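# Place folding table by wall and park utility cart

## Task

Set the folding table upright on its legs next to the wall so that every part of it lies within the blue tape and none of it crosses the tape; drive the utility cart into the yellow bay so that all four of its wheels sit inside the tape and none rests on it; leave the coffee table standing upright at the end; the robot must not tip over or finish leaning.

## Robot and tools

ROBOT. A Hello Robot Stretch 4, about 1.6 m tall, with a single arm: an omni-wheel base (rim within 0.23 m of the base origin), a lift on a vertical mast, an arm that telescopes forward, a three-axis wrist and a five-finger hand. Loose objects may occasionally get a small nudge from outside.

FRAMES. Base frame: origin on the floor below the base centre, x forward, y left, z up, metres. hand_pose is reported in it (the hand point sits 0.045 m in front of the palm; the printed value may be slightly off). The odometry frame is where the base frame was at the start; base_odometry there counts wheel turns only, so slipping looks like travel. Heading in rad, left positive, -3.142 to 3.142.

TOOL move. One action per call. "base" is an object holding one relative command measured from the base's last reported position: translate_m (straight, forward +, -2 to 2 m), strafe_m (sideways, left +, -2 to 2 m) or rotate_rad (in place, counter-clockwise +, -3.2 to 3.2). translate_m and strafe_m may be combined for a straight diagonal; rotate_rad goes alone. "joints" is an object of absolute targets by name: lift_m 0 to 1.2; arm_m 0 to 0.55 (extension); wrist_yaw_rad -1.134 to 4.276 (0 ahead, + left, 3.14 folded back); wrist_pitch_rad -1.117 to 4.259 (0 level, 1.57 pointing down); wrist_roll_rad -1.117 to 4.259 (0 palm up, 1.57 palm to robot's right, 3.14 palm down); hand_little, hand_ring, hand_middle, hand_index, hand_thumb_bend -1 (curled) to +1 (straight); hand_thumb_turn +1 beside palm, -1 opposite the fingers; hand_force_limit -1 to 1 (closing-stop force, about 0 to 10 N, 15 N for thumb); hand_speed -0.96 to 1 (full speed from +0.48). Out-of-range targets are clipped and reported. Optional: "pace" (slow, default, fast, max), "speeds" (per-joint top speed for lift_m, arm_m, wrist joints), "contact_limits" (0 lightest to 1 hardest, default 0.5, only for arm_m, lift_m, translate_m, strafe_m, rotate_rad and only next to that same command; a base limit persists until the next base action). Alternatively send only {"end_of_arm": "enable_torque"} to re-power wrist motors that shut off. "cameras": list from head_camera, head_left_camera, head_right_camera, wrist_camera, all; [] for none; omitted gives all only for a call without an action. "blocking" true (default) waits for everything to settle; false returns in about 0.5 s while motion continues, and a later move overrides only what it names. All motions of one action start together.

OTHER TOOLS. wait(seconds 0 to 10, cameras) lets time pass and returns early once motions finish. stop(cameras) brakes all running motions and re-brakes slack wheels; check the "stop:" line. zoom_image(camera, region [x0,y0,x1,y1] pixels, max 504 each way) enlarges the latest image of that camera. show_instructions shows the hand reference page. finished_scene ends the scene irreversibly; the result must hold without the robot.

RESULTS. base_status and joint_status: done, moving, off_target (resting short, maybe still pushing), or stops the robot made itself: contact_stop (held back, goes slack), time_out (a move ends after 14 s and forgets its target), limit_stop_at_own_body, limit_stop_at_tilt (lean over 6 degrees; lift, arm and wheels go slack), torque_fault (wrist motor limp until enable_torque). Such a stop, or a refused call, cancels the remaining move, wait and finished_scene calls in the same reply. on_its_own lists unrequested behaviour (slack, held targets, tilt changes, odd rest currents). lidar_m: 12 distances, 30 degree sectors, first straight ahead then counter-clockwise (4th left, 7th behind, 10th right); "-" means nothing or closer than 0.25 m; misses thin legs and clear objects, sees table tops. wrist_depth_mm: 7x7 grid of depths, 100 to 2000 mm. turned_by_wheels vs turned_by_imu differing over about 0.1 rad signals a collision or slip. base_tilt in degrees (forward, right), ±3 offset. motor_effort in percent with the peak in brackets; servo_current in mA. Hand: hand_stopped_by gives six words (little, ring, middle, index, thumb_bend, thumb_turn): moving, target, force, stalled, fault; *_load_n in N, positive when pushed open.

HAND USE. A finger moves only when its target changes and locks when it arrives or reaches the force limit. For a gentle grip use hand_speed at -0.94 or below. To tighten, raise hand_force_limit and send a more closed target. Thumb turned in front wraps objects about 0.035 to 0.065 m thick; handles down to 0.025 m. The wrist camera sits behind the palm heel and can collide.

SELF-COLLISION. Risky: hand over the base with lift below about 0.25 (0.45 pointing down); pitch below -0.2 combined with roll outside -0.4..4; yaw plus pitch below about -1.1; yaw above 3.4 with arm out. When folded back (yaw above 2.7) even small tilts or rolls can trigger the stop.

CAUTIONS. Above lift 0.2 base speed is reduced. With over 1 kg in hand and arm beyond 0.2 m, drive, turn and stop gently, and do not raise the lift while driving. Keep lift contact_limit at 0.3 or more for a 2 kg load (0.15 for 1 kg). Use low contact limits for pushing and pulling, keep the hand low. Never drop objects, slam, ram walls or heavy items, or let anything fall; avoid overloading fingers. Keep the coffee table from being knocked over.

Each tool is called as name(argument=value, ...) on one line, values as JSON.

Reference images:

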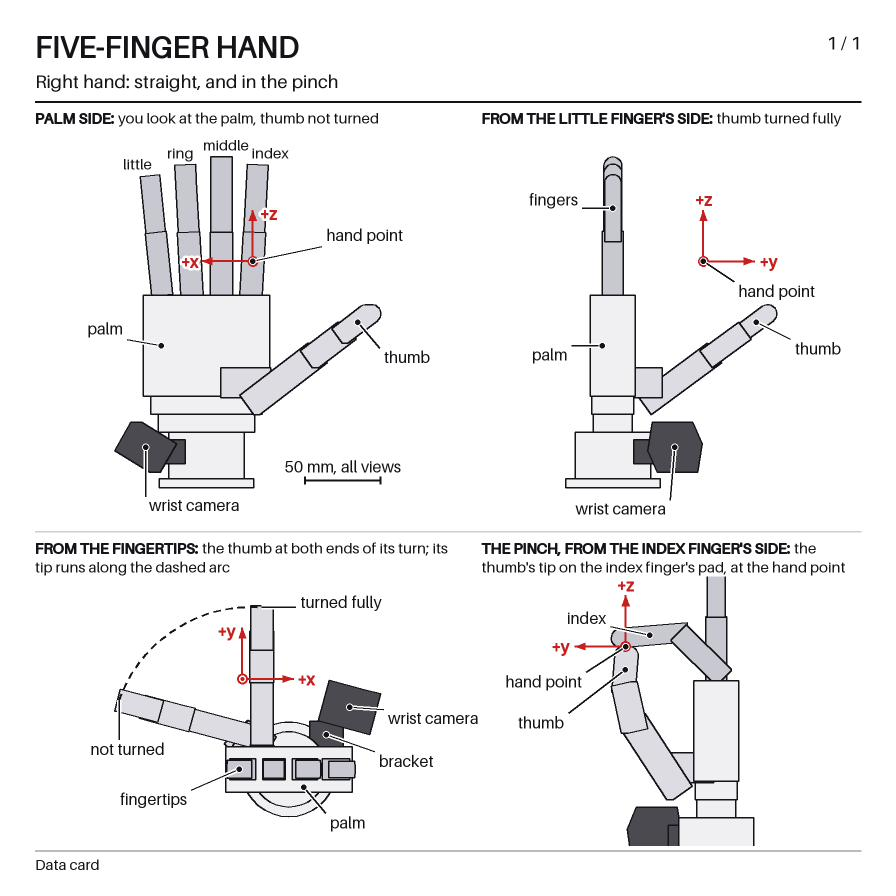

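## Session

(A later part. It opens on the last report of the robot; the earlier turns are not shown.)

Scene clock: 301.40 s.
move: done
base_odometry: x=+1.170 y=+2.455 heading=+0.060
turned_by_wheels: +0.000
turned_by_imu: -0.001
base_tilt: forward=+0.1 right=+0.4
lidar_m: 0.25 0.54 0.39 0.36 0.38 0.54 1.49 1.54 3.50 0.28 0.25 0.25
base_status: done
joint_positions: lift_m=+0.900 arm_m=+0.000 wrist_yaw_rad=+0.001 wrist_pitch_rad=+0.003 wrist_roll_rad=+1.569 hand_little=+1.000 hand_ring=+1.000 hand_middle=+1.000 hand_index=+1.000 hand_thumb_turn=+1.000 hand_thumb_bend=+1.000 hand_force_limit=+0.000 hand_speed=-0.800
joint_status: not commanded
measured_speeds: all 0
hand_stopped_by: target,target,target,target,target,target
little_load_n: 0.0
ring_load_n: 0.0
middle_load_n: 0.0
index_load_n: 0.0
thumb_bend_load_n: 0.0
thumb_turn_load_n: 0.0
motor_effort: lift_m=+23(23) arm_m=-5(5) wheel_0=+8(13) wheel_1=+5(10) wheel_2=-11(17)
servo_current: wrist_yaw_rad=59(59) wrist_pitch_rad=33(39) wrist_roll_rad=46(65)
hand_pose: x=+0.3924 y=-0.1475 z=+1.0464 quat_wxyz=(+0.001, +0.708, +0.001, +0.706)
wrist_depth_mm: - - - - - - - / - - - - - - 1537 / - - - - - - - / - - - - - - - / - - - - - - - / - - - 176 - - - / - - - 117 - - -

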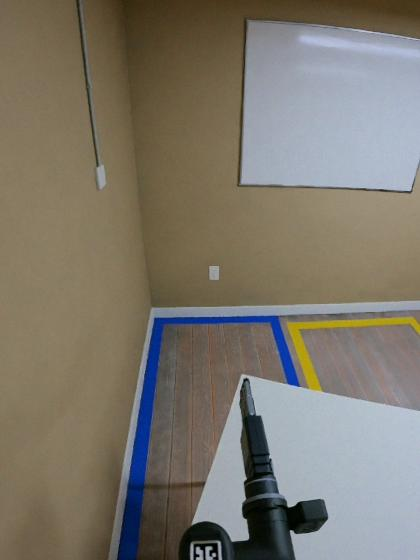

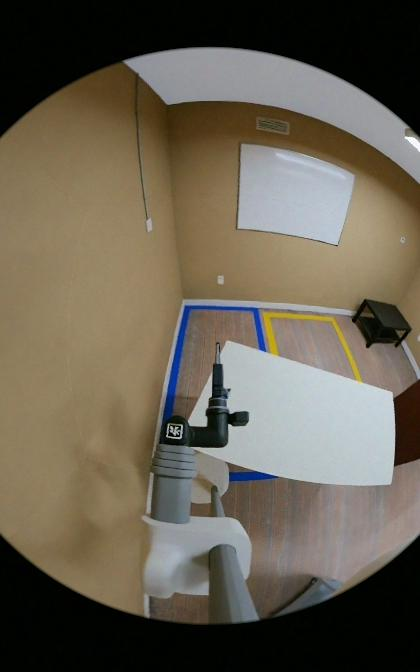

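move(base={"translate_m": -0.12}, pace="slow")

move(base={"translate_m": -0.33, "strafe_m": -0.73}, cameras=["head_camera", "head_right_camera"])

Scene clock: 349.07 s.
move: done
base_odometry: x=+1.051 y=+2.447 heading=+0.060
turned_by_wheels: +0.000
turned_by_imu: -0.002
base_tilt: forward=+0.1 right=+0.4
lidar_m: 0.27 0.55 0.39 0.36 0.38 0.56 1.48 1.44 1.50 0.45 0.28 0.25
base_status: done
joint_positions: lift_m=+0.900 arm_m=+0.000 wrist_yaw_rad=+0.001 wrist_pitch_rad=+0.003 wrist_roll_rad=+1.569 hand_little=+1.000 hand_ring=+1.000 hand_middle=+1.000 hand_index=+1.000 hand_thumb_turn=+1.000 hand_thumb_bend=+1.000 hand_force_limit=+0.000 hand_speed=-0.800
joint_status: not commanded
measured_speeds: all 0
hand_stopped_by: target,target,target,target,target,target
little_load_n: 0.0
ring_load_n: 0.0
middle_load_n: 0.0
index_load_n: 0.0
thumb_bend_load_n: 0.0
thumb_turn_load_n: 0.0
motor_effort: lift_m=+23(23) arm_m=-5(5) wheel_0=-5(10) wheel_1=-3(8) wheel_2=+5(12)
servo_current: wrist_yaw_rad=52(59) wrist_pitch_rad=26(39) wrist_roll_rad=52(65)
hand_pose: x=+0.3924 y=-0.1475 z=+1.0464 quat_wxyz=(+0.001, +0.708, +0.001, +0.706)
wrist_depth_mm: - - - - - - - / - - - - - - - / - - - - - - - / - - - - - - - / - - - - - - - / - - - 176 - - - / - - - 117 - - -
pictures: none

Scene clock: 353.23 s.
move: done
base_odometry: x=+0.766 y=+1.699 heading=+0.061
turned_by_wheels: +0.001
turned_by_imu: +0.000
base_tilt: forward=+0.0 right=+0.4
lidar_m: 0.29 0.39 0.76 1.08 1.17 1.56 0.83 0.76 2.74 0.85 0.35 0.31
base_status: done
joint_positions: lift_m=+0.900 arm_m=+0.000 wrist_yaw_rad=+0.001 wrist_pitch_rad=+0.003 wrist_roll_rad=+1.569 hand_little=+1.000 hand_ring=+1.000 hand_middle=+1.000 hand_index=+1.000 hand_thumb_turn=+1.000 hand_thumb_bend=+1.000 hand_force_limit=+0.000 hand_speed=-0.800
joint_status: not commanded
measured_speeds: all 0
hand_stopped_by: target,target,target,target,target,target
little_load_n: 0.0
ring_load_n: 0.0
middle_load_n: 0.0
index_load_n: 0.0
thumb_bend_load_n: 0.0
thumb_turn_load_n: 0.0
motor_effort: lift_m=+23(24) arm_m=-5(5) wheel_0=+5(13) wheel_1=+0(13) wheel_2=+5(12)
servo_current: wrist_yaw_rad=52(59) wrist_pitch_rad=26(46) wrist_roll_rad=46(65)
hand_pose: x=+0.3924 y=-0.1475 z=+1.0464 quat_wxyz=(+0.001, +0.708, +0.001, +0.706)
wrist_depth_mm: - - - - - - - / - - - - - - - / - - - - - - - / - - - - - - - / - - - - - - - / - - - - - - - / - - - 117 - - -

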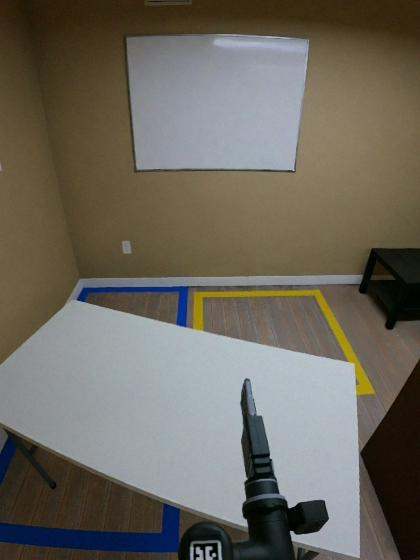

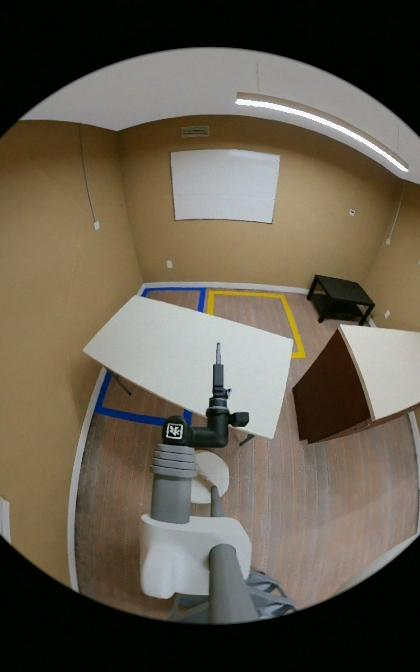

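move(base={"translate_m": 0.15, "strafe_m": -0.085}, pace="slow", cameras=["head_camera"])

move(base={"translate_m": 0.07, "strafe_m": -0.094}, pace="slow", cameras=["head_camera", "head_right_camera"])

Scene clock: 386.53 s.
move: done
base_odometry: x=+0.920 y=+1.623 heading=+0.061
turned_by_wheels: +0.000
turned_by_imu: -0.002
base_tilt: forward=+0.1 right=+0.4
lidar_m: 0.25 0.25 0.37 1.16 1.25 1.70 0.86 0.93 2.66 0.71 0.25 0.25
base_status: done
joint_positions: lift_m=+0.900 arm_m=+0.000 wrist_yaw_rad=+0.001 wrist_pitch_rad=+0.003 wrist_roll_rad=+1.569 hand_little=+1.000 hand_ring=+1.000 hand_middle=+1.000 hand_index=+1.000 hand_thumb_turn=+1.000 hand_thumb_bend=+1.000 hand_force_limit=+0.000 hand_speed=-0.800
joint_status: not commanded
measured_speeds: all 0
hand_stopped_by: target,target,target,target,target,target
little_load_n: 0.0
ring_load_n: 0.0
middle_load_n: 0.0
index_load_n: 0.0
thumb_bend_load_n: 0.0
thumb_turn_load_n: 0.0
motor_effort: lift_m=+23(23) arm_m=-5(5) wheel_0=+7(12) wheel_1=+4(9) wheel_2=-7(13)
servo_current: wrist_yaw_rad=39(59) wrist_pitch_rad=33(39) wrist_roll_rad=52(65)
hand_pose: x=+0.3924 y=-0.1475 z=+1.0464 quat_wxyz=(+0.001, +0.708, +0.001, +0.706)
wrist_depth_mm: - - - - - - 1537 / - - - - - - 1576 / - - - - - - 1661 / - - - - - - - / - - - - - - - / - - - - - - - / - - - 117 - - -

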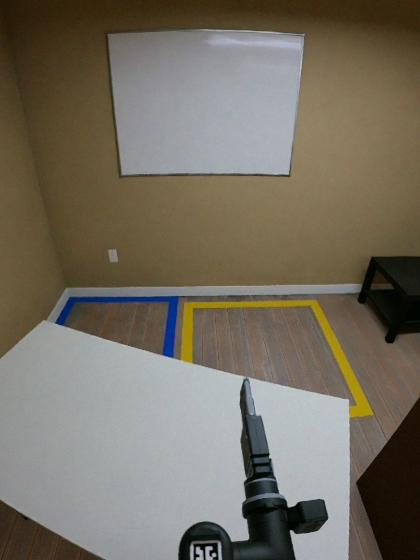

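Scene clock: 388.97 s.
move: done
base_odometry: x=+0.995 y=+1.534 heading=+0.061
turned_by_wheels: +0.000
turned_by_imu: -0.001
base_tilt: forward=+0.0 right=+0.3
lidar_m: 0.25 0.25 0.25 1.27 1.35 1.81 0.91 1.09 2.56 0.64 0.25 0.25
base_status: done
joint_positions: lift_m=+0.900 arm_m=+0.000 wrist_yaw_rad=+0.001 wrist_pitch_rad=+0.003 wrist_roll_rad=+1.569 hand_little=+1.000 hand_ring=+1.000 hand_middle=+1.000 hand_index=+1.000 hand_thumb_turn=+1.000 hand_thumb_bend=+1.000 hand_force_limit=+0.000 hand_speed=-0.800
joint_status: not commanded
measured_speeds: all 0
hand_stopped_by: target,target,target,target,target,target
little_load_n: 0.5
ring_load_n: 0.0
middle_load_n: 0.0
index_load_n: 0.0
thumb_bend_load_n: 0.0
thumb_turn_load_n: 0.0
motor_effort: lift_m=+23(24) arm_m=-5(5) wheel_0=+11(16) wheel_1=-7(10) wheel_2=-8(16)
servo_current: wrist_yaw_rad=39(59) wrist_pitch_rad=26(39) wrist_roll_rad=52(59)
hand_pose: x=+0.3924 y=-0.1475 z=+1.0464 quat_wxyz=(+0.001, +0.708, +0.001, +0.706)
wrist_depth_mm: - - - - - - 1537 / - - - - - 1863 1537 / - - - - - - 1576 / - - - - - - 1576 / - - - - - - - / - - - 176 - - - / - - - 117 - - -

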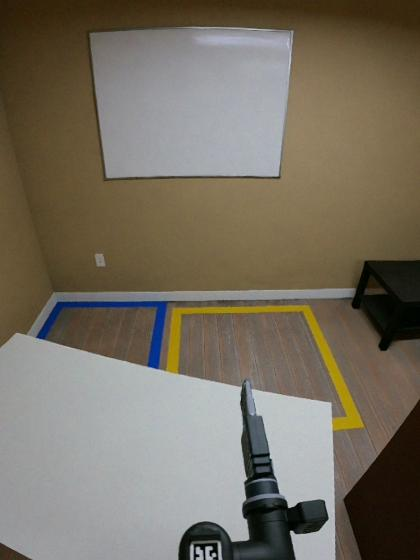

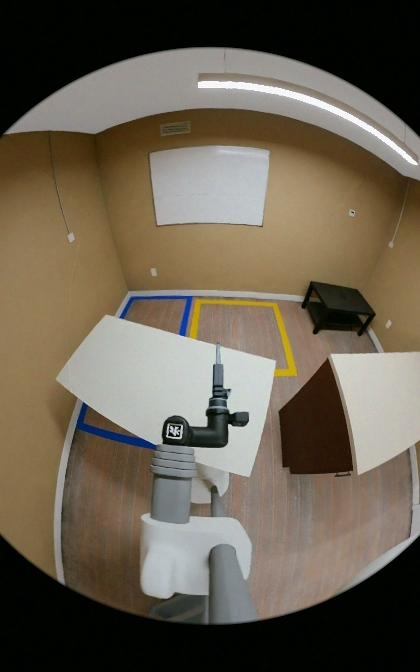

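move(base={"translate_m": 0.065, "strafe_m": -0.11}, pace="slow")

move(base={"translate_m": 0.07, "strafe_m": -0.08}, pace="slow", cameras=["head_camera", "head_right_camera"])

Scene clock: 411.07 s.
move: done
base_odometry: x=+1.067 y=+1.428 heading=+0.060
turned_by_wheels: +0.000
turned_by_imu: -0.002
base_tilt: forward=+0.0 right=+0.3
lidar_m: 0.25 0.25 0.25 1.38 1.44 1.52 0.97 1.34 2.46 0.52 0.25 0.25
base_status: done
joint_positions: lift_m=+0.900 arm_m=+0.000 wrist_yaw_rad=+0.001 wrist_pitch_rad=+0.003 wrist_roll_rad=+1.569 hand_little=+1.000 hand_ring=+1.000 hand_middle=+1.000 hand_index=+1.000 hand_thumb_turn=+1.000 hand_thumb_bend=+1.000 hand_force_limit=+0.000 hand_speed=-0.800
joint_status: not commanded
measured_speeds: all 0
hand_stopped_by: target,target,target,target,target,target
little_load_n: 0.0
ring_load_n: 0.0
middle_load_n: 0.0
index_load_n: 0.0
thumb_bend_load_n: 0.0
thumb_turn_load_n: 0.0
motor_effort: lift_m=+23(23) arm_m=-5(5) wheel_0=+10(16) wheel_1=-6(11) wheel_2=-7(13)
servo_current: wrist_yaw_rad=39(59) wrist_pitch_rad=26(39) wrist_roll_rad=59(72)
hand_pose: x=+0.3924 y=-0.1475 z=+1.0464 quat_wxyz=(+0.001, +0.708, +0.001, +0.706)
wrist_depth_mm: - - - - - - 1499 / - - - - - - 1464 / - - - - - - 1576 / - - - - - - 1537 / - - - - - - - / - - - 176 - - - / - - - 117 - - -
pictures: none

Scene clock: 413.40 s.
move: done
base_odometry: x=+1.141 y=+1.353 heading=+0.060
turned_by_wheels: +0.000
turned_by_imu: -0.001
base_tilt: forward=+0.0 right=+0.3
lidar_m: 0.25 0.25 0.25 0.58 1.53 1.50 1.04 2.83 0.48 0.45 0.25 0.25
base_status: done
joint_positions: lift_m=+0.900 arm_m=+0.000 wrist_yaw_rad=+0.001 wrist_pitch_rad=+0.003 wrist_roll_rad=+1.569 hand_little=+1.000 hand_ring=+1.000 hand_middle=+1.000 hand_index=+1.000 hand_thumb_turn=+1.000 hand_thumb_bend=+1.000 hand_force_limit=+0.000 hand_speed=-0.800
joint_status: not commanded
measured_speeds: all 0
hand_stopped_by: target,target,target,target,target,target
little_load_n: 0.0
ring_load_n: 0.0
middle_load_n: 0.0
index_load_n: 0.0
thumb_bend_load_n: 0.0
thumb_turn_load_n: 0.0
motor_effort: lift_m=+23(23) arm_m=-5(5) wheel_0=+10(16) wheel_1=-5(11) wheel_2=-9(14)
servo_current: wrist_yaw_rad=52(59) wrist_pitch_rad=33(39) wrist_roll_rad=33(59)
hand_pose: x=+0.3924 y=-0.1475 z=+1.0464 quat_wxyz=(+0.001, +0.708, +0.001, +0.706)
wrist_depth_mm: - - - - - - 1499 / - - - - - - 1464 / - - - - - - 1464 / - - - - - - 1464 / - - - - - - - / - - - 176 - - - / - - - 117 - - -

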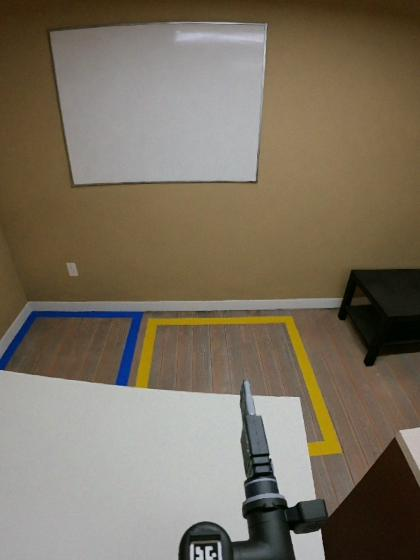

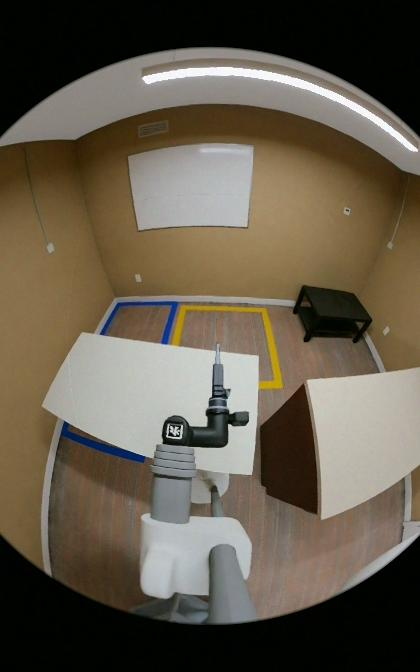

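move(base={"translate_m": -0.08, "strafe_m": 0.03}, pace="slow")

move(base={"strafe_m": 0.045}, pace="slow", cameras=["head_camera", "head_right_camera"])

zoom_image(camera="head_right_camera", region=[20, 300, 300, 620])

Scene clock: 480.17 s.
move: done
base_odometry: x=+1.060 y=+1.378 heading=+0.060
turned_by_wheels: +0.000
turned_by_imu: -0.002
base_tilt: forward=+0.0 right=+0.5
lidar_m: 0.25 0.25 0.27 1.43 1.50 1.39 0.97 2.77 2.38 0.47 0.25 0.25
base_status: done
joint_positions: lift_m=+0.900 arm_m=+0.000 wrist_yaw_rad=+0.001 wrist_pitch_rad=+0.003 wrist_roll_rad=+1.569 hand_little=+1.000 hand_ring=+1.000 hand_middle=+1.000 hand_index=+1.000 hand_thumb_turn=+1.000 hand_thumb_bend=+1.000 hand_force_limit=+0.000 hand_speed=-0.800
joint_status: not commanded
measured_speeds: all 0
hand_stopped_by: target,target,target,target,target,target
little_load_n: 0.0
ring_load_n: 0.0
middle_load_n: 0.0
index_load_n: 0.0
thumb_bend_load_n: 0.0
thumb_turn_load_n: 0.0
motor_effort: lift_m=+23(24) arm_m=-5(5) wheel_0=-7(10) wheel_1=-2(9) wheel_2=+6(13)
servo_current: wrist_yaw_rad=46(59) wrist_pitch_rad=33(39) wrist_roll_rad=26(65)
hand_pose: x=+0.3924 y=-0.1475 z=+1.0464 quat_wxyz=(+0.001, +0.708, +0.001, +0.706)
wrist_depth_mm: - - - - - - 1537 / - - - - - - - / - - - - - - - / - - - - - - - / - - - - - - - / - - - 176 - - - / - - - 117 - - -
pictures: none

Scene clock: 481.70 s.
move: done
base_odometry: x=+1.057 y=+1.423 heading=+0.060
turned_by_wheels: +0.000
turned_by_imu: -0.001
base_tilt: forward=+0.0 right=+0.5
lidar_m: 0.25 0.25 0.28 1.38 1.43 1.46 0.95 1.31 2.41 0.52 0.25 0.25
base_status: done
joint_positions: lift_m=+0.900 arm_m=+0.000 wrist_yaw_rad=+0.001 wrist_pitch_rad=+0.003 wrist_roll_rad=+1.569 hand_little=+1.000 hand_ring=+1.000 hand_middle=+1.000 hand_index=+1.000 hand_thumb_turn=+1.000 hand_thumb_bend=+1.000 hand_force_limit=+0.000 hand_speed=-0.800
joint_status: not commanded
measured_speeds: all 0
hand_stopped_by: target,target,target,target,target,target
little_load_n: 0.0
ring_load_n: 0.0
middle_load_n: 0.0
index_load_n: 0.0
thumb_bend_load_n: 0.0
thumb_turn_load_n: 0.0
motor_effort: lift_m=+23(23) arm_m=-5(5) wheel_0=-7(11) wheel_1=+5(10) wheel_2=+0(5)
servo_current: wrist_yaw_rad=46(52) wrist_pitch_rad=33(39) wrist_roll_rad=46(52)
hand_pose: x=+0.3924 y=-0.1475 z=+1.0464 quat_wxyz=(+0.001, +0.708, +0.001, +0.706)
wrist_depth_mm: - - - - - - - / - - - - - - - / - - - - - - - / - - - - - - - / - - - - - - - / - - - 176 - - - / - - - 117 - - -

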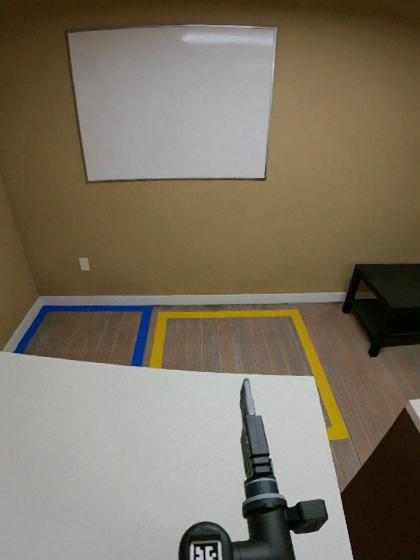

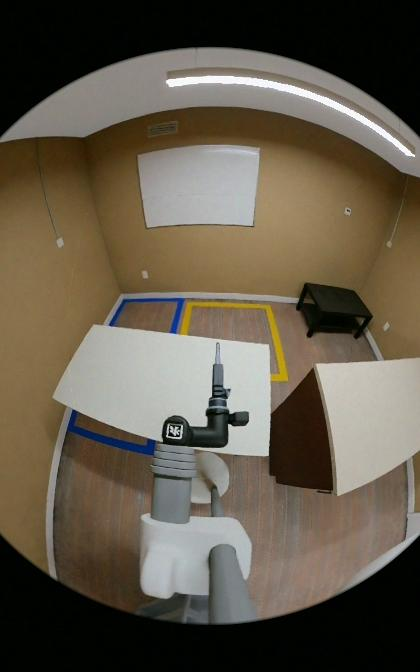

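Scaled by 1.575 from the camera's image (finer frame: 600x960).

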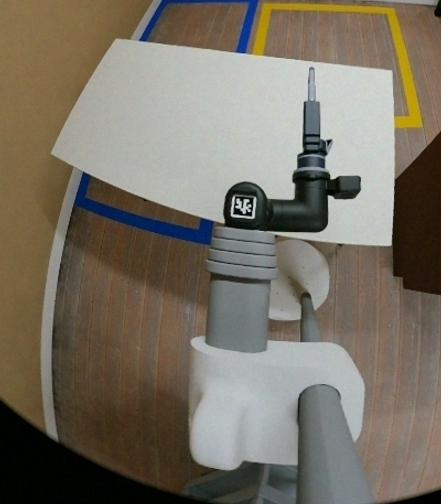

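move(base={"translate_m": 0.27}, pace="slow", contact_limits={"translate_m": 0.3}, cameras=["head_right_camera"])

zoom_image(camera="head_right_camera", region=[20, 300, 300, 620])

Scene clock: 495.67 s.
move: done
base_odometry: x=+1.326 y=+1.439 heading=+0.060
turned_by_wheels: +0.000
turned_by_imu: -0.003
base_tilt: forward=+0.0 right=+0.4
lidar_m: 0.25 0.25 0.25 0.25 1.46 1.99 1.27 3.03 0.57 0.25 0.25 0.25
base_status: done
joint_positions: lift_m=+0.900 arm_m=+0.000 wrist_yaw_rad=+0.001 wrist_pitch_rad=+0.003 wrist_roll_rad=+1.569 hand_little=+1.000 hand_ring=+1.000 hand_middle=+1.000 hand_index=+1.000 hand_thumb_turn=+1.000 hand_thumb_bend=+1.000 hand_force_limit=+0.000 hand_speed=-0.800
joint_status: not commanded
measured_speeds: all 0
hand_stopped_by: target,target,target,target,target,target
little_load_n: 0.0
ring_load_n: 0.0
middle_load_n: 0.0
index_load_n: 0.0
thumb_bend_load_n: 0.0
thumb_turn_load_n: 0.0
motor_effort: lift_m=+23(23) arm_m=-4(5) wheel_0=+7(10) wheel_1=+6(9) wheel_2=-12(17)
servo_current: wrist_yaw_rad=39(59) wrist_pitch_rad=33(39) wrist_roll_rad=52(65)
contact_limits: translate_m 0.3
hand_pose: x=+0.3924 y=-0.1475 z=+1.0464 quat_wxyz=(+0.001, +0.708, +0.001, +0.706)
wrist_depth_mm: - - - - - - 1537 / - - - - - - 1397 / - - - - - - 1366 / - - - - - - 1397 / - - - - - - - / - - - 176 - - - / - - - 117 - - -

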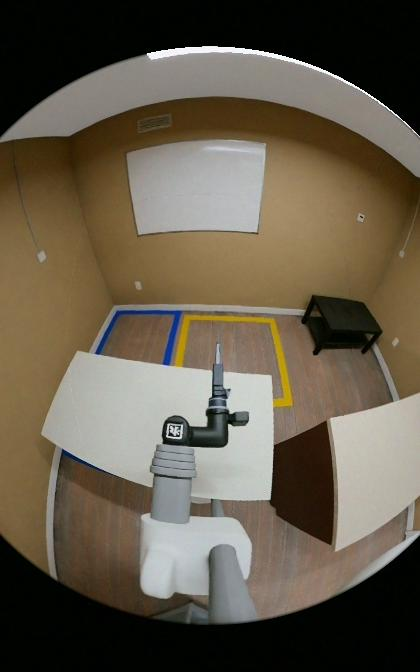

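Scaled by 1.575 from the camera's image (finer frame: 600x960).

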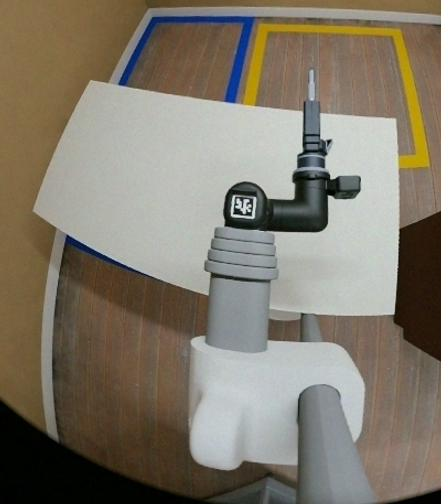

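move(base={"translate_m": 0.1}, pace="slow", contact_limits={"translate_m": 0.4}, cameras=["head_right_camera"])

zoom_image(camera="head_right_camera", region=[20, 300, 300, 620])

Scene clock: 503.53 s.
move: done
base_odometry: x=+1.425 y=+1.445 heading=+0.060
turned_by_wheels: +0.000
turned_by_imu: -0.003
base_tilt: forward=-0.1 right=+0.3
lidar_m: 0.25 0.25 0.25 0.25 1.46 1.99 1.38 3.13 0.56 0.25 0.25 0.25
base_status: done
joint_positions: lift_m=+0.900 arm_m=+0.000 wrist_yaw_rad=+0.001 wrist_pitch_rad=+0.003 wrist_roll_rad=+1.569 hand_little=+1.000 hand_ring=+1.000 hand_middle=+1.000 hand_index=+1.000 hand_thumb_turn=+1.000 hand_thumb_bend=+1.000 hand_force_limit=+0.000 hand_speed=-0.800
joint_status: not commanded
measured_speeds: all 0
hand_stopped_by: target,target,target,target,target,target
little_load_n: 0.0
ring_load_n: 0.0
middle_load_n: 0.0
index_load_n: 0.0
thumb_bend_load_n: 0.0
thumb_turn_load_n: 0.0
motor_effort: lift_m=+23(23) arm_m=-4(5) wheel_0=+6(10) wheel_1=+7(12) wheel_2=-13(19)
servo_current: wrist_yaw_rad=52(59) wrist_pitch_rad=26(39) wrist_roll_rad=65(65)
contact_limits: translate_m 0.4
hand_pose: x=+0.3924 y=-0.1475 z=+1.0464 quat_wxyz=(+0.001, +0.708, +0.001, +0.706)
wrist_depth_mm: - - - - - - 1430 / - - - - - - - / - - - - - - 1464 / - - - - - - 1464 / - - - - - - - / - - - 176 - - - / - - - 117 - - -

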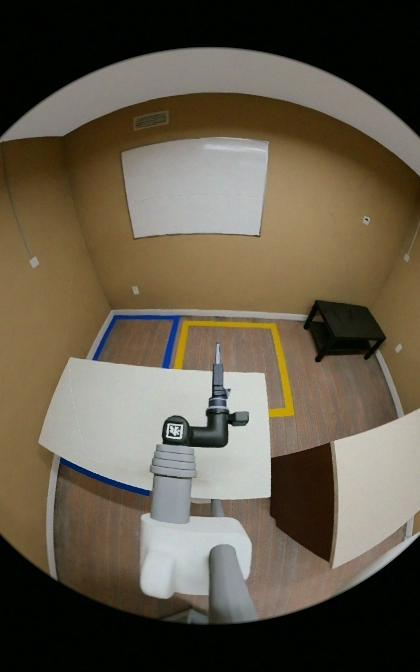

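Scaled by 1.575 from the camera's image (finer frame: 600x960).

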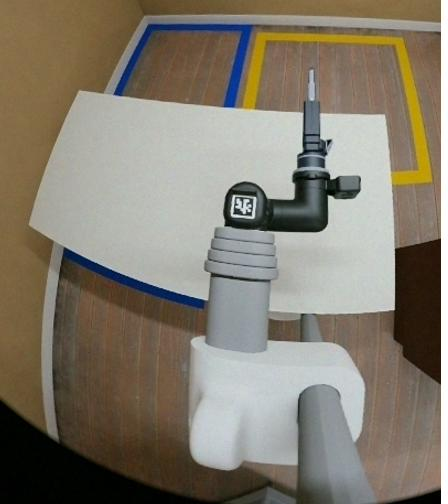

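move(base={"translate_m": 0.15}, pace="slow", contact_limits={"translate_m": 0.4}, cameras=["head_right_camera", "head_camera"])

Scene clock: 508.80 s.
move: done
base_odometry: x=+1.575 y=+1.454 heading=+0.060
turned_by_wheels: +0.000
turned_by_imu: -0.003
base_tilt: forward=+0.1 right=+0.3
lidar_m: 0.25 0.25 0.25 0.25 0.27 1.97 1.52 0.77 0.55 0.25 0.25 0.25
base_status: done
joint_positions: lift_m=+0.900 arm_m=+0.000 wrist_yaw_rad=+0.001 wrist_pitch_rad=+0.003 wrist_roll_rad=+1.569 hand_little=+1.000 hand_ring=+1.000 hand_middle=+1.000 hand_index=+1.000 hand_thumb_turn=+1.000 hand_thumb_bend=+1.000 hand_force_limit=+0.000 hand_speed=-0.800
joint_status: not commanded
measured_speeds: all 0
hand_stopped_by: target,target,target,target,target,target
little_load_n: 0.0
ring_load_n: 0.0
middle_load_n: 0.0
index_load_n: 0.0
thumb_bend_load_n: 0.0
thumb_turn_load_n: 0.0
motor_effort: lift_m=+23(23) arm_m=-4(5) wheel_0=+6(10) wheel_1=+6(12) wheel_2=-11(19)
servo_current: wrist_yaw_rad=52(59) wrist_pitch_rad=26(46) wrist_roll_rad=26(59)
contact_limits: translate_m 0.4
hand_pose: x=+0.3924 y=-0.1475 z=+1.0464 quat_wxyz=(+0.001, +0.708, +0.001, +0.706)
wrist_depth_mm: - - - - - - - / - - - - - - - / - - - - - - - / - - - - - - - / - - - - - - - / - - - 176 - - - / - - - 117 - - -
pictures: head_camera, head_right_camera

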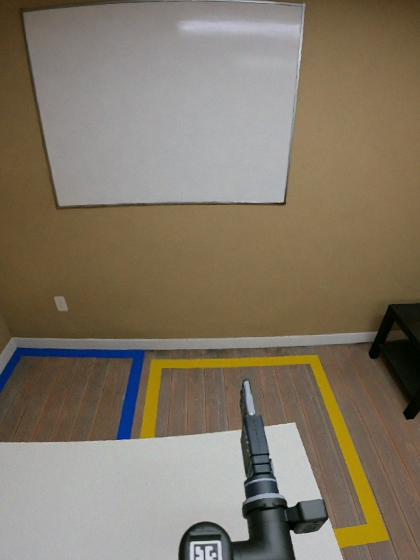

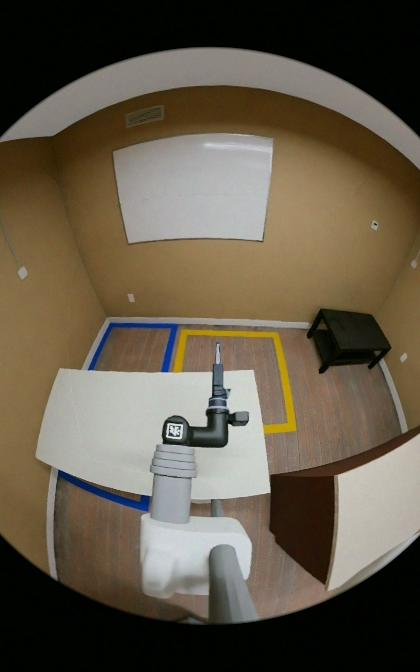

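move(base={"translate_m": -0.37})

move(base={"strafe_m": -0.25}, contact_limits={"strafe_m": 0.2}, cameras=["head_right_camera", "head_camera"])

zoom_image(camera="head_right_camera", region=[20, 300, 400, 620])

Scene clock: 525.03 s.
move: done
base_odometry: x=+1.205 y=+1.432 heading=+0.059
turned_by_wheels: +0.000
turned_by_imu: -0.003
base_tilt: forward=+0.1 right=+0.3
lidar_m: 0.30 0.31 0.40 1.38 1.46 1.97 1.10 2.91 0.57 0.52 0.57 0.32
base_status: done
joint_positions: lift_m=+0.900 arm_m=+0.000 wrist_yaw_rad=+0.001 wrist_pitch_rad=+0.003 wrist_roll_rad=+1.569 hand_little=+1.000 hand_ring=+1.000 hand_middle=+1.000 hand_index=+1.000 hand_thumb_turn=+1.000 hand_thumb_bend=+1.000 hand_force_limit=+0.000 hand_speed=-0.800
joint_status: not commanded
measured_speeds: all 0
hand_stopped_by: target,target,target,target,target,target
little_load_n: 0.0
ring_load_n: 0.0
middle_load_n: 0.0
index_load_n: 0.0
thumb_bend_load_n: 0.0
thumb_turn_load_n: 0.0
motor_effort: lift_m=+23(24) arm_m=-4(5) wheel_0=-5(10) wheel_1=-2(9) wheel_2=+2(16)
servo_current: wrist_yaw_rad=52(59) wrist_pitch_rad=33(39) wrist_roll_rad=52(72)
hand_pose: x=+0.3924 y=-0.1475 z=+1.0464 quat_wxyz=(+0.001, +0.708, +0.001, +0.706)
wrist_depth_mm: - - - - - - 1537 / - - - - - - 1464 / - - - - - - - / - - - - - - - / - - - - - - - / - - - 176 - - - / - - - 117 - - -
pictures: none

Scene clock: 527.17 s.
move: done
base_odometry: x=+1.220 y=+1.182 heading=+0.060
turned_by_wheels: +0.000
turned_by_imu: +0.001
base_tilt: forward=+0.0 right=+0.3
lidar_m: 0.31 0.31 0.44 1.02 1.71 1.28 1.14 2.89 0.27 0.27 0.29 0.43
base_status: done
joint_positions: lift_m=+0.900 arm_m=+0.000 wrist_yaw_rad=+0.001 wrist_pitch_rad=+0.003 wrist_roll_rad=+1.569 hand_little=+1.000 hand_ring=+1.000 hand_middle=+1.000 hand_index=+1.000 hand_thumb_turn=+1.000 hand_thumb_bend=+1.000 hand_force_limit=+0.000 hand_speed=-0.800
joint_status: not commanded
measured_speeds: all 0
hand_stopped_by: target,target,target,target,target,target
little_load_n: 0.0
ring_load_n: 0.0
middle_load_n: 0.0
index_load_n: 0.0
thumb_bend_load_n: 0.0
thumb_turn_load_n: 0.0
motor_effort: lift_m=+23(24) arm_m=-5(5) wheel_0=+5(14) wheel_1=+0(13) wheel_2=+0(3)
servo_current: wrist_yaw_rad=52(52) wrist_pitch_rad=33(39) wrist_roll_rad=59(65)
contact_limits: strafe_m 0.2
hand_pose: x=+0.3924 y=-0.1475 z=+1.0464 quat_wxyz=(+0.001, +0.708, +0.001, +0.706)
wrist_depth_mm: - - - - - - 1499 / - - - - - - 1537 / - - - - - - 1499 / - - - - - - 1499 / - - - - - - - / - - - 191 - - - / - - - 117 - - -
pictures: head_camera, head_right_camera

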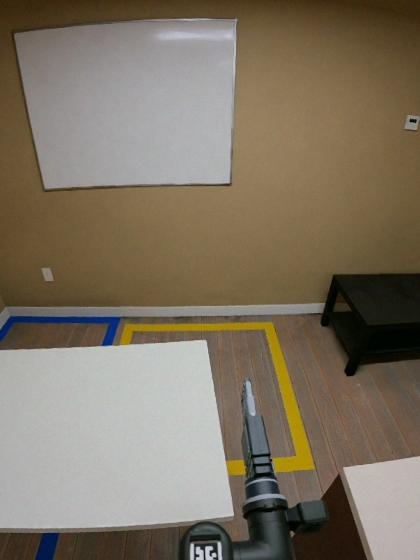

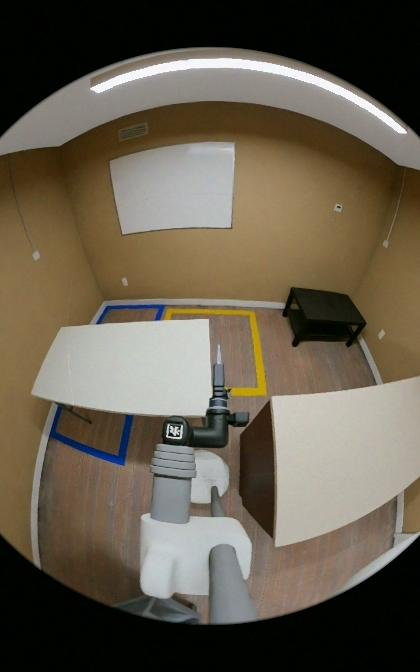

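Scaled by 1.326 from the camera's image (finer frame: 600x960).

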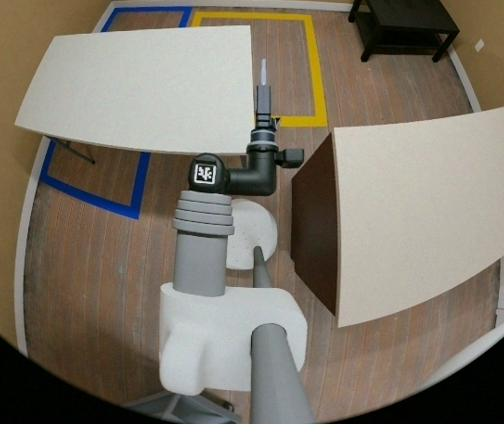

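move(base={"translate_m": 0.25, "strafe_m": -0.01}, pace="slow", contact_limits={"translate_m": 0.4}, cameras=["head_camera"])

Scene clock: 554.67 s.
move: done
base_odometry: x=+1.470 y=+1.187 heading=+0.060
turned_by_wheels: +0.000
turned_by_imu: -0.003
base_tilt: forward=+0.0 right=+0.4
lidar_m: 0.25 0.25 0.25 0.45 1.71 1.61 1.37 0.39 0.29 0.25 0.27 1.42
base_status: done
joint_positions: lift_m=+0.900 arm_m=+0.000 wrist_yaw_rad=+0.001 wrist_pitch_rad=+0.003 wrist_roll_rad=+1.569 hand_little=+1.000 hand_ring=+1.000 hand_middle=+1.000 hand_index=+1.000 hand_thumb_turn=+1.000 hand_thumb_bend=+1.000 hand_force_limit=+0.000 hand_speed=-0.800
joint_status: not commanded
measured_speeds: all 0
hand_stopped_by: target,target,target,target,target,target
little_load_n: 0.0
ring_load_n: 0.0
middle_load_n: 0.0
index_load_n: 0.0
thumb_bend_load_n: 0.0
thumb_turn_load_n: 0.0
motor_effort: lift_m=+23(23) arm_m=-5(5) wheel_0=+8(12) wheel_1=+6(9) wheel_2=-11(16)
servo_current: wrist_yaw_rad=52(59) wrist_pitch_rad=26(39) wrist_roll_rad=52(78)
contact_limits: translate_m 0.4
hand_pose: x=+0.3924 y=-0.1475 z=+1.0464 quat_wxyz=(+0.001, +0.708, +0.001, +0.706)
wrist_depth_mm: - - - - - - - / - - - - - - 1397 / - - - - - - 1464 / - - - - - - 1464 / - - - - - - - / - - - 191 - - - / - - - 117 - - -

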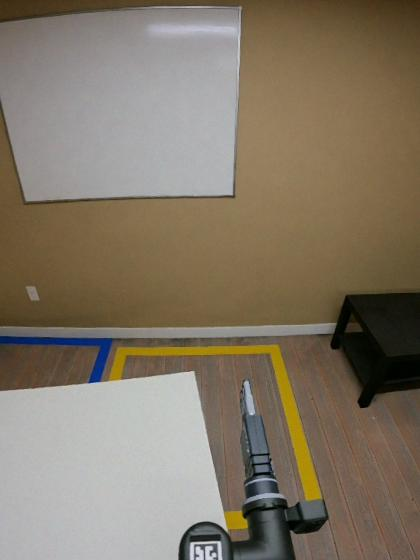

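move(base={"translate_m": 0.14, "strafe_m": -0.015}, pace="slow", contact_limits={"translate_m": 0.4}, cameras=["head_camera"])

move(base={"translate_m": 0.14, "strafe_m": -0.015}, pace="slow", contact_limits={"translate_m": 0.4}, cameras=["head_camera", "head_right_camera"])

Scene clock: 565.50 s.
move: done
base_odometry: x=+1.610 y=+1.181 heading=+0.060
turned_by_wheels: +0.000
turned_by_imu: -0.002
base_tilt: forward=+0.0 right=+0.4
lidar_m: 0.26 0.25 0.25 0.33 1.72 1.78 1.52 0.38 0.28 0.26 1.30 1.36
base_status: done
joint_positions: lift_m=+0.900 arm_m=+0.000 wrist_yaw_rad=+0.001 wrist_pitch_rad=+0.003 wrist_roll_rad=+1.569 hand_little=+1.000 hand_ring=+1.000 hand_middle=+1.000 hand_index=+1.000 hand_thumb_turn=+1.000 hand_thumb_bend=+1.000 hand_force_limit=+0.000 hand_speed=-0.800
joint_status: not commanded
measured_speeds: all 0
hand_stopped_by: target,target,target,target,target,target
little_load_n: 0.0
ring_load_n: 0.0
middle_load_n: 0.0
index_load_n: 0.0
thumb_bend_load_n: 0.5
thumb_turn_load_n: 0.0
motor_effort: lift_m=+23(23) arm_m=-5(5) wheel_0=+8(12) wheel_1=+5(11) wheel_2=-11(16)
servo_current: wrist_yaw_rad=46(59) wrist_pitch_rad=33(39) wrist_roll_rad=33(65)
contact_limits: translate_m 0.4
hand_pose: x=+0.3924 y=-0.1475 z=+1.0464 quat_wxyz=(+0.001, +0.708, +0.001, +0.706)
wrist_depth_mm: - - - - - - - / - - - - - - - / - - - - - - - / - - - - - - - / - - - - - - - / - - - 191 - - - / - - - 117 - - -

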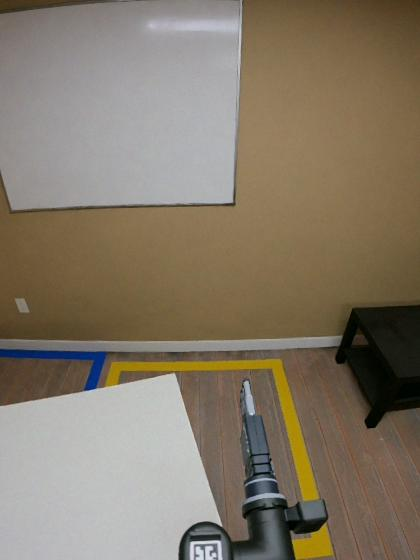

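Scene clock: 568.17 s.
move: done
base_odometry: x=+1.750 y=+1.174 heading=+0.060
turned_by_wheels: +0.000
turned_by_imu: -0.001
base_tilt: forward=+0.0 right=+0.4
lidar_m: 0.25 0.25 0.25 0.27 1.75 2.00 1.71 0.36 0.30 0.65 1.20 1.33
base_status: done
joint_positions: lift_m=+0.900 arm_m=+0.000 wrist_yaw_rad=+0.001 wrist_pitch_rad=+0.003 wrist_roll_rad=+1.569 hand_little=+1.000 hand_ring=+1.000 hand_middle=+1.000 hand_index=+1.000 hand_thumb_turn=+1.000 hand_thumb_bend=+1.000 hand_force_limit=+0.000 hand_speed=-0.800
joint_status: not commanded
measured_speeds: all 0
hand_stopped_by: target,target,target,target,target,target
little_load_n: 0.0
ring_load_n: 0.0
middle_load_n: 0.0
index_load_n: 0.0
thumb_bend_load_n: 0.0
thumb_turn_load_n: 0.0
motor_effort: lift_m=+23(23) arm_m=-4(5) wheel_0=+9(13) wheel_1=+5(10) wheel_2=-10(17)
servo_current: wrist_yaw_rad=33(65) wrist_pitch_rad=33(39) wrist_roll_rad=39(59)
contact_limits: translate_m 0.4
hand_pose: x=+0.3924 y=-0.1475 z=+1.0464 quat_wxyz=(+0.001, +0.708, +0.001, +0.706)
wrist_depth_mm: - - - - - - - / - - - - - - - / - - - - - - - / - - - - - - - / - - - - - - - / - - - 191 - - - / - - - 117 - - -

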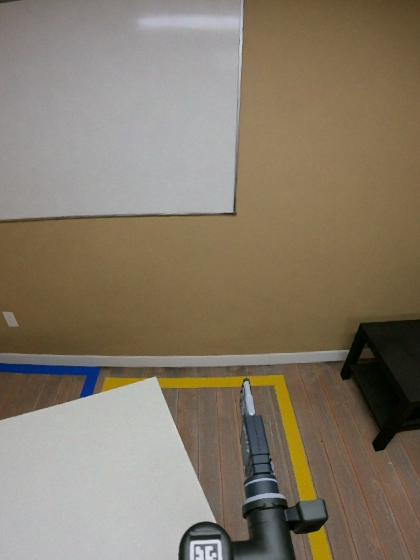

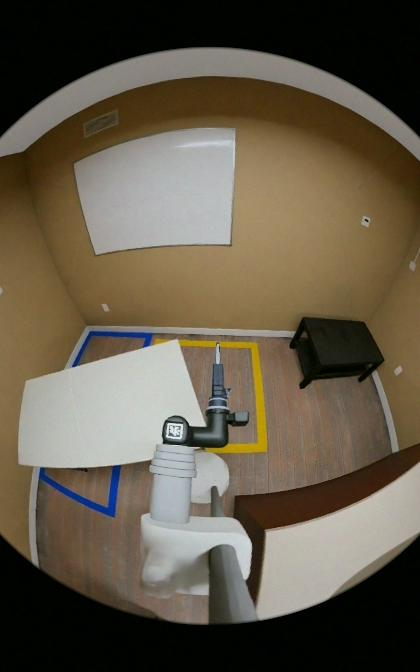

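move(base={"translate_m": 0.231, "strafe_m": -0.071}, pace="slow", contact_limits={"translate_m": 0.4}, cameras=["head_camera"])

move(base={"translate_m": 0.21, "strafe_m": 0.052}, pace="slow", contact_limits={"translate_m": 0.4}, cameras=["head_camera", "head_right_camera"])

Scene clock: 587.67 s.
move: done
base_odometry: x=+1.984 y=+1.118 heading=+0.061
turned_by_wheels: +0.000
turned_by_imu: -0.002
base_tilt: forward=+0.0 right=+0.5
lidar_m: 0.25 0.25 0.25 0.25 0.54 2.18 0.73 0.45 0.57 1.66 1.03 1.25
base_status: done
joint_positions: lift_m=+0.900 arm_m=+0.000 wrist_yaw_rad=+0.001 wrist_pitch_rad=+0.003 wrist_roll_rad=+1.569 hand_little=+1.000 hand_ring=+1.000 hand_middle=+1.000 hand_index=+1.000 hand_thumb_turn=+1.000 hand_thumb_bend=+1.000 hand_force_limit=+0.000 hand_speed=-0.800
joint_status: not commanded
measured_speeds: all 0
hand_stopped_by: target,target,target,target,target,target
little_load_n: 0.0
ring_load_n: 0.0
middle_load_n: 0.0
index_load_n: 0.0
thumb_bend_load_n: 0.0
thumb_turn_load_n: 0.0
motor_effort: lift_m=+23(24) arm_m=-5(5) wheel_0=+11(18) wheel_1=+6(10) wheel_2=-12(16)
servo_current: wrist_yaw_rad=46(59) wrist_pitch_rad=33(39) wrist_roll_rad=52(65)
contact_limits: translate_m 0.4
hand_pose: x=+0.3924 y=-0.1475 z=+1.0464 quat_wxyz=(+0.001, +0.708, +0.001, +0.706)
wrist_depth_mm: - - - - - - - / - - - - - - - / - - - - - - - / - - - - - - - / - - - - - - - / - - - 191 - - - / - - - 117 - - -

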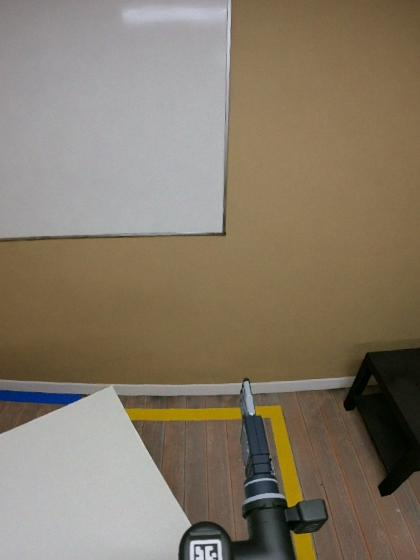

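Scene clock: 591.07 s.
move: done
base_odometry: x=+2.190 y=+1.182 heading=+0.061
turned_by_wheels: +0.000
turned_by_imu: -0.002
base_tilt: forward=+0.0 right=+0.4
lidar_m: 0.25 0.25 0.25 0.25 0.33 2.44 0.95 0.65 0.86 1.32 0.98 1.05
base_status: done
joint_positions: lift_m=+0.900 arm_m=+0.000 wrist_yaw_rad=+0.001 wrist_pitch_rad=+0.003 wrist_roll_rad=+1.569 hand_little=+1.000 hand_ring=+1.000 hand_middle=+1.000 hand_index=+1.000 hand_thumb_turn=+1.000 hand_thumb_bend=+1.000 hand_force_limit=+0.000 hand_speed=-0.800
joint_status: not commanded
measured_speeds: all 0
hand_stopped_by: target,target,target,target,target,target
little_load_n: 0.0
ring_load_n: 0.0
middle_load_n: 0.0
index_load_n: 0.0
thumb_bend_load_n: 0.0
thumb_turn_load_n: 0.0
motor_effort: lift_m=+23(24) arm_m=-4(5) wheel_0=+9(13) wheel_1=+7(12) wheel_2=-12(18)
servo_current: wrist_yaw_rad=46(59) wrist_pitch_rad=39(39) wrist_roll_rad=39(65)
contact_limits: translate_m 0.4
hand_pose: x=+0.3924 y=-0.1475 z=+1.0464 quat_wxyz=(+0.001, +0.708, +0.001, +0.706)
wrist_depth_mm: - - - - - - - / - - - - - - - / - - - - - - - / - - - - - - - / - - - - - - - / - - - 191 - - - / - - - 117 - - -

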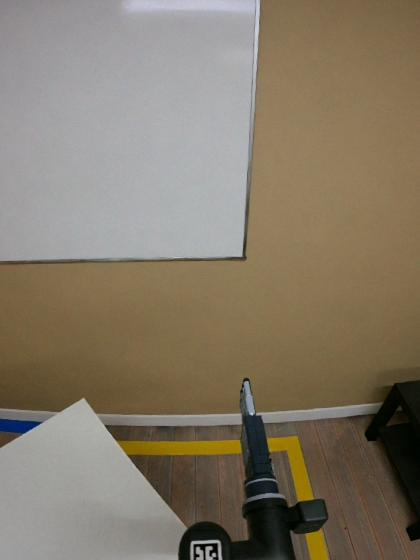

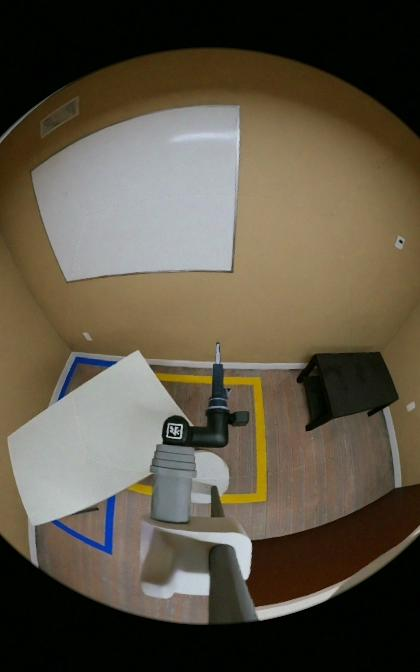

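move(cameras=["head_camera","head_left_camera"])

Scene clock: 604.50 s.
base_odometry: x=+2.190 y=+1.182 heading=+0.061
turned_by_wheels: +0.000
turned_by_imu: -0.001
base_tilt: forward=+0.1 right=+0.4
lidar_m: 0.25 0.25 0.25 0.25 0.30 2.42 0.95 0.63 0.88 1.34 0.98 1.04
base_status: done
joint_positions: lift_m=+0.900 arm_m=+0.000 wrist_yaw_rad=+0.001 wrist_pitch_rad=+0.003 wrist_roll_rad=+1.569 hand_little=+1.000 hand_ring=+1.000 hand_middle=+1.000 hand_index=+1.000 hand_thumb_turn=+1.000 hand_thumb_bend=+1.000 hand_force_limit=+0.000 hand_speed=-0.800
joint_status: not commanded
measured_speeds: all 0
hand_stopped_by: target,target,target,target,target,target
little_load_n: -0.5
ring_load_n: 0.0
middle_load_n: 0.0
index_load_n: 0.0
thumb_bend_load_n: 0.0
thumb_turn_load_n: 0.0
motor_effort: lift_m=+23(24) arm_m=-4(5) wheel_0=+9(13) wheel_1=+7(12) wheel_2=-12(18)
servo_current: wrist_yaw_rad=39(59) wrist_pitch_rad=26(39) wrist_roll_rad=33(65)
contact_limits: translate_m 0.4
hand_pose: x=+0.3924 y=-0.1475 z=+1.0464 quat_wxyz=(+0.001, +0.708, +0.001, +0.706) (m; base frame)
wrist_depth_mm: - - - - - - - / - - - - - - - / - - - - - - - / - - - - - - - / - - - - - - - / - - - 191 - - - / - - - 117 - - -
pictures: head_camera, head_left_camera

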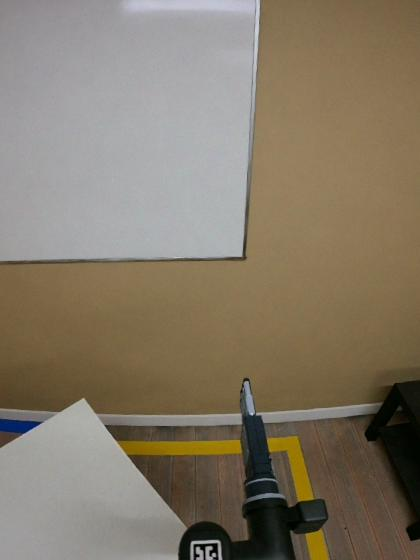

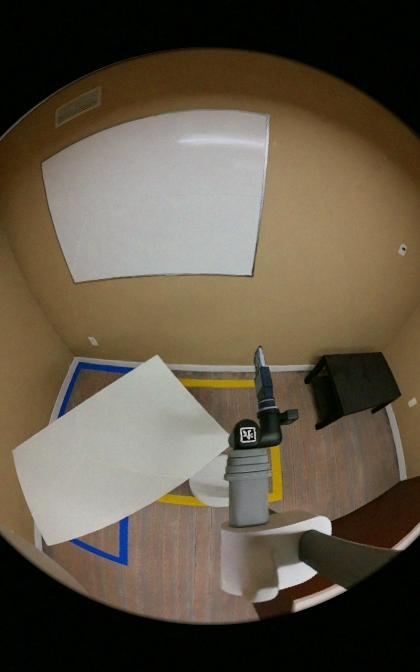

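move(base={"translate_m": -0.08, "strafe_m": -0.05}, pace="slow", cameras=[])

move(base={"rotate_rad": 1.0}, pace="slow", cameras=["head_camera", "head_right_camera"])

Scene clock: 645.40 s.
move: done
base_odometry: x=+2.114 y=+1.128 heading=+0.062
turned_by_wheels: +0.001
turned_by_imu: -0.001
base_tilt: forward=+0.1 right=+0.4
lidar_m: 0.27 0.25 0.25 0.28 0.55 2.40 0.74 0.56 0.76 1.59 0.93 1.14
base_status: done
joint_positions: lift_m=+0.900 arm_m=+0.000 wrist_yaw_rad=+0.001 wrist_pitch_rad=+0.003 wrist_roll_rad=+1.569 hand_little=+1.000 hand_ring=+1.000 hand_middle=+1.000 hand_index=+1.000 hand_thumb_turn=+1.000 hand_thumb_bend=+1.000 hand_force_limit=+0.000 hand_speed=-0.800
joint_status: not commanded
measured_speeds: all 0
hand_stopped_by: target,target,target,target,target,target
little_load_n: 0.0
ring_load_n: 0.5
middle_load_n: 0.0
index_load_n: 0.0
thumb_bend_load_n: 0.0
thumb_turn_load_n: 0.0
motor_effort: lift_m=+23(24) arm_m=-4(5) wheel_0=+7(10) wheel_1=-3(10) wheel_2=+6(12)
servo_current: wrist_yaw_rad=39(59) wrist_pitch_rad=33(39) wrist_roll_rad=33(52)
hand_pose: x=+0.3924 y=-0.1475 z=+1.0464 quat_wxyz=(+0.001, +0.708, +0.001, +0.706)
wrist_depth_mm: - - - - - - - / - - - - - - - / - - - - - - - / - - - - - - - / - - - - - - - / - - - 191 - - - / - - - 117 - - -

Scene clock: 647.70 s.
move: done
base_odometry: x=+2.114 y=+1.128 heading=+1.061
turned_by_wheels: +0.999
turned_by_imu: +0.983
base_tilt: forward=+0.0 right=+0.3
lidar_m: 0.25 0.27 0.44 2.36 0.91 0.54 0.70 1.76 0.97 1.14 0.28 0.25
base_status: done
joint_positions: lift_m=+0.900 arm_m=+0.000 wrist_yaw_rad=+0.001 wrist_pitch_rad=+0.003 wrist_roll_rad=+1.569 hand_little=+1.000 hand_ring=+1.000 hand_middle=+1.000 hand_index=+1.000 hand_thumb_turn=+1.000 hand_thumb_bend=+1.000 hand_force_limit=+0.000 hand_speed=-0.800
joint_status: not commanded
measured_speeds: all 0
hand_stopped_by: target,target,target,target,target,target
little_load_n: 0.0
ring_load_n: 0.0
middle_load_n: 0.0
index_load_n: 0.0
thumb_bend_load_n: 0.0
thumb_turn_load_n: 0.0
motor_effort: lift_m=+23(24) arm_m=-4(5) wheel_0=-6(10) wheel_1=-4(11) wheel_2=-6(13)
servo_current: wrist_yaw_rad=46(59) wrist_pitch_rad=26(39) wrist_roll_rad=59(72)
hand_pose: x=+0.3924 y=-0.1475 z=+1.0464 quat_wxyz=(+0.001, +0.708, +0.001, +0.706)
wrist_depth_mm: - - - - - - - / - - - - - - - / - - - - - - - / - - - - - - - / - - - - - - - / - - - 191 - - - / - - - 117 - - -

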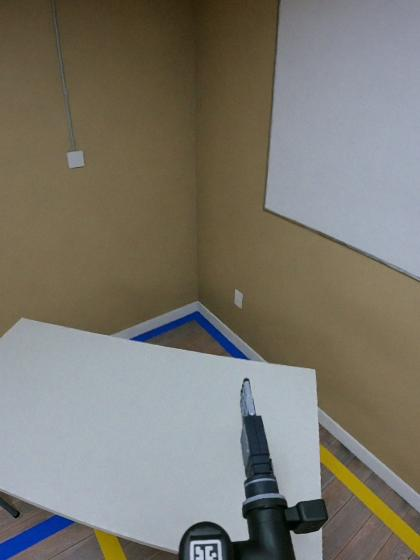

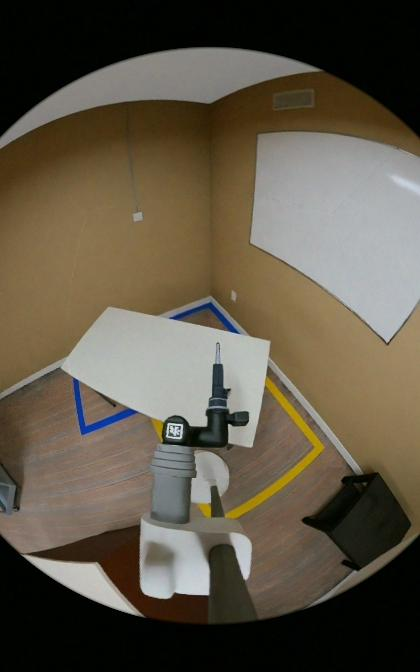

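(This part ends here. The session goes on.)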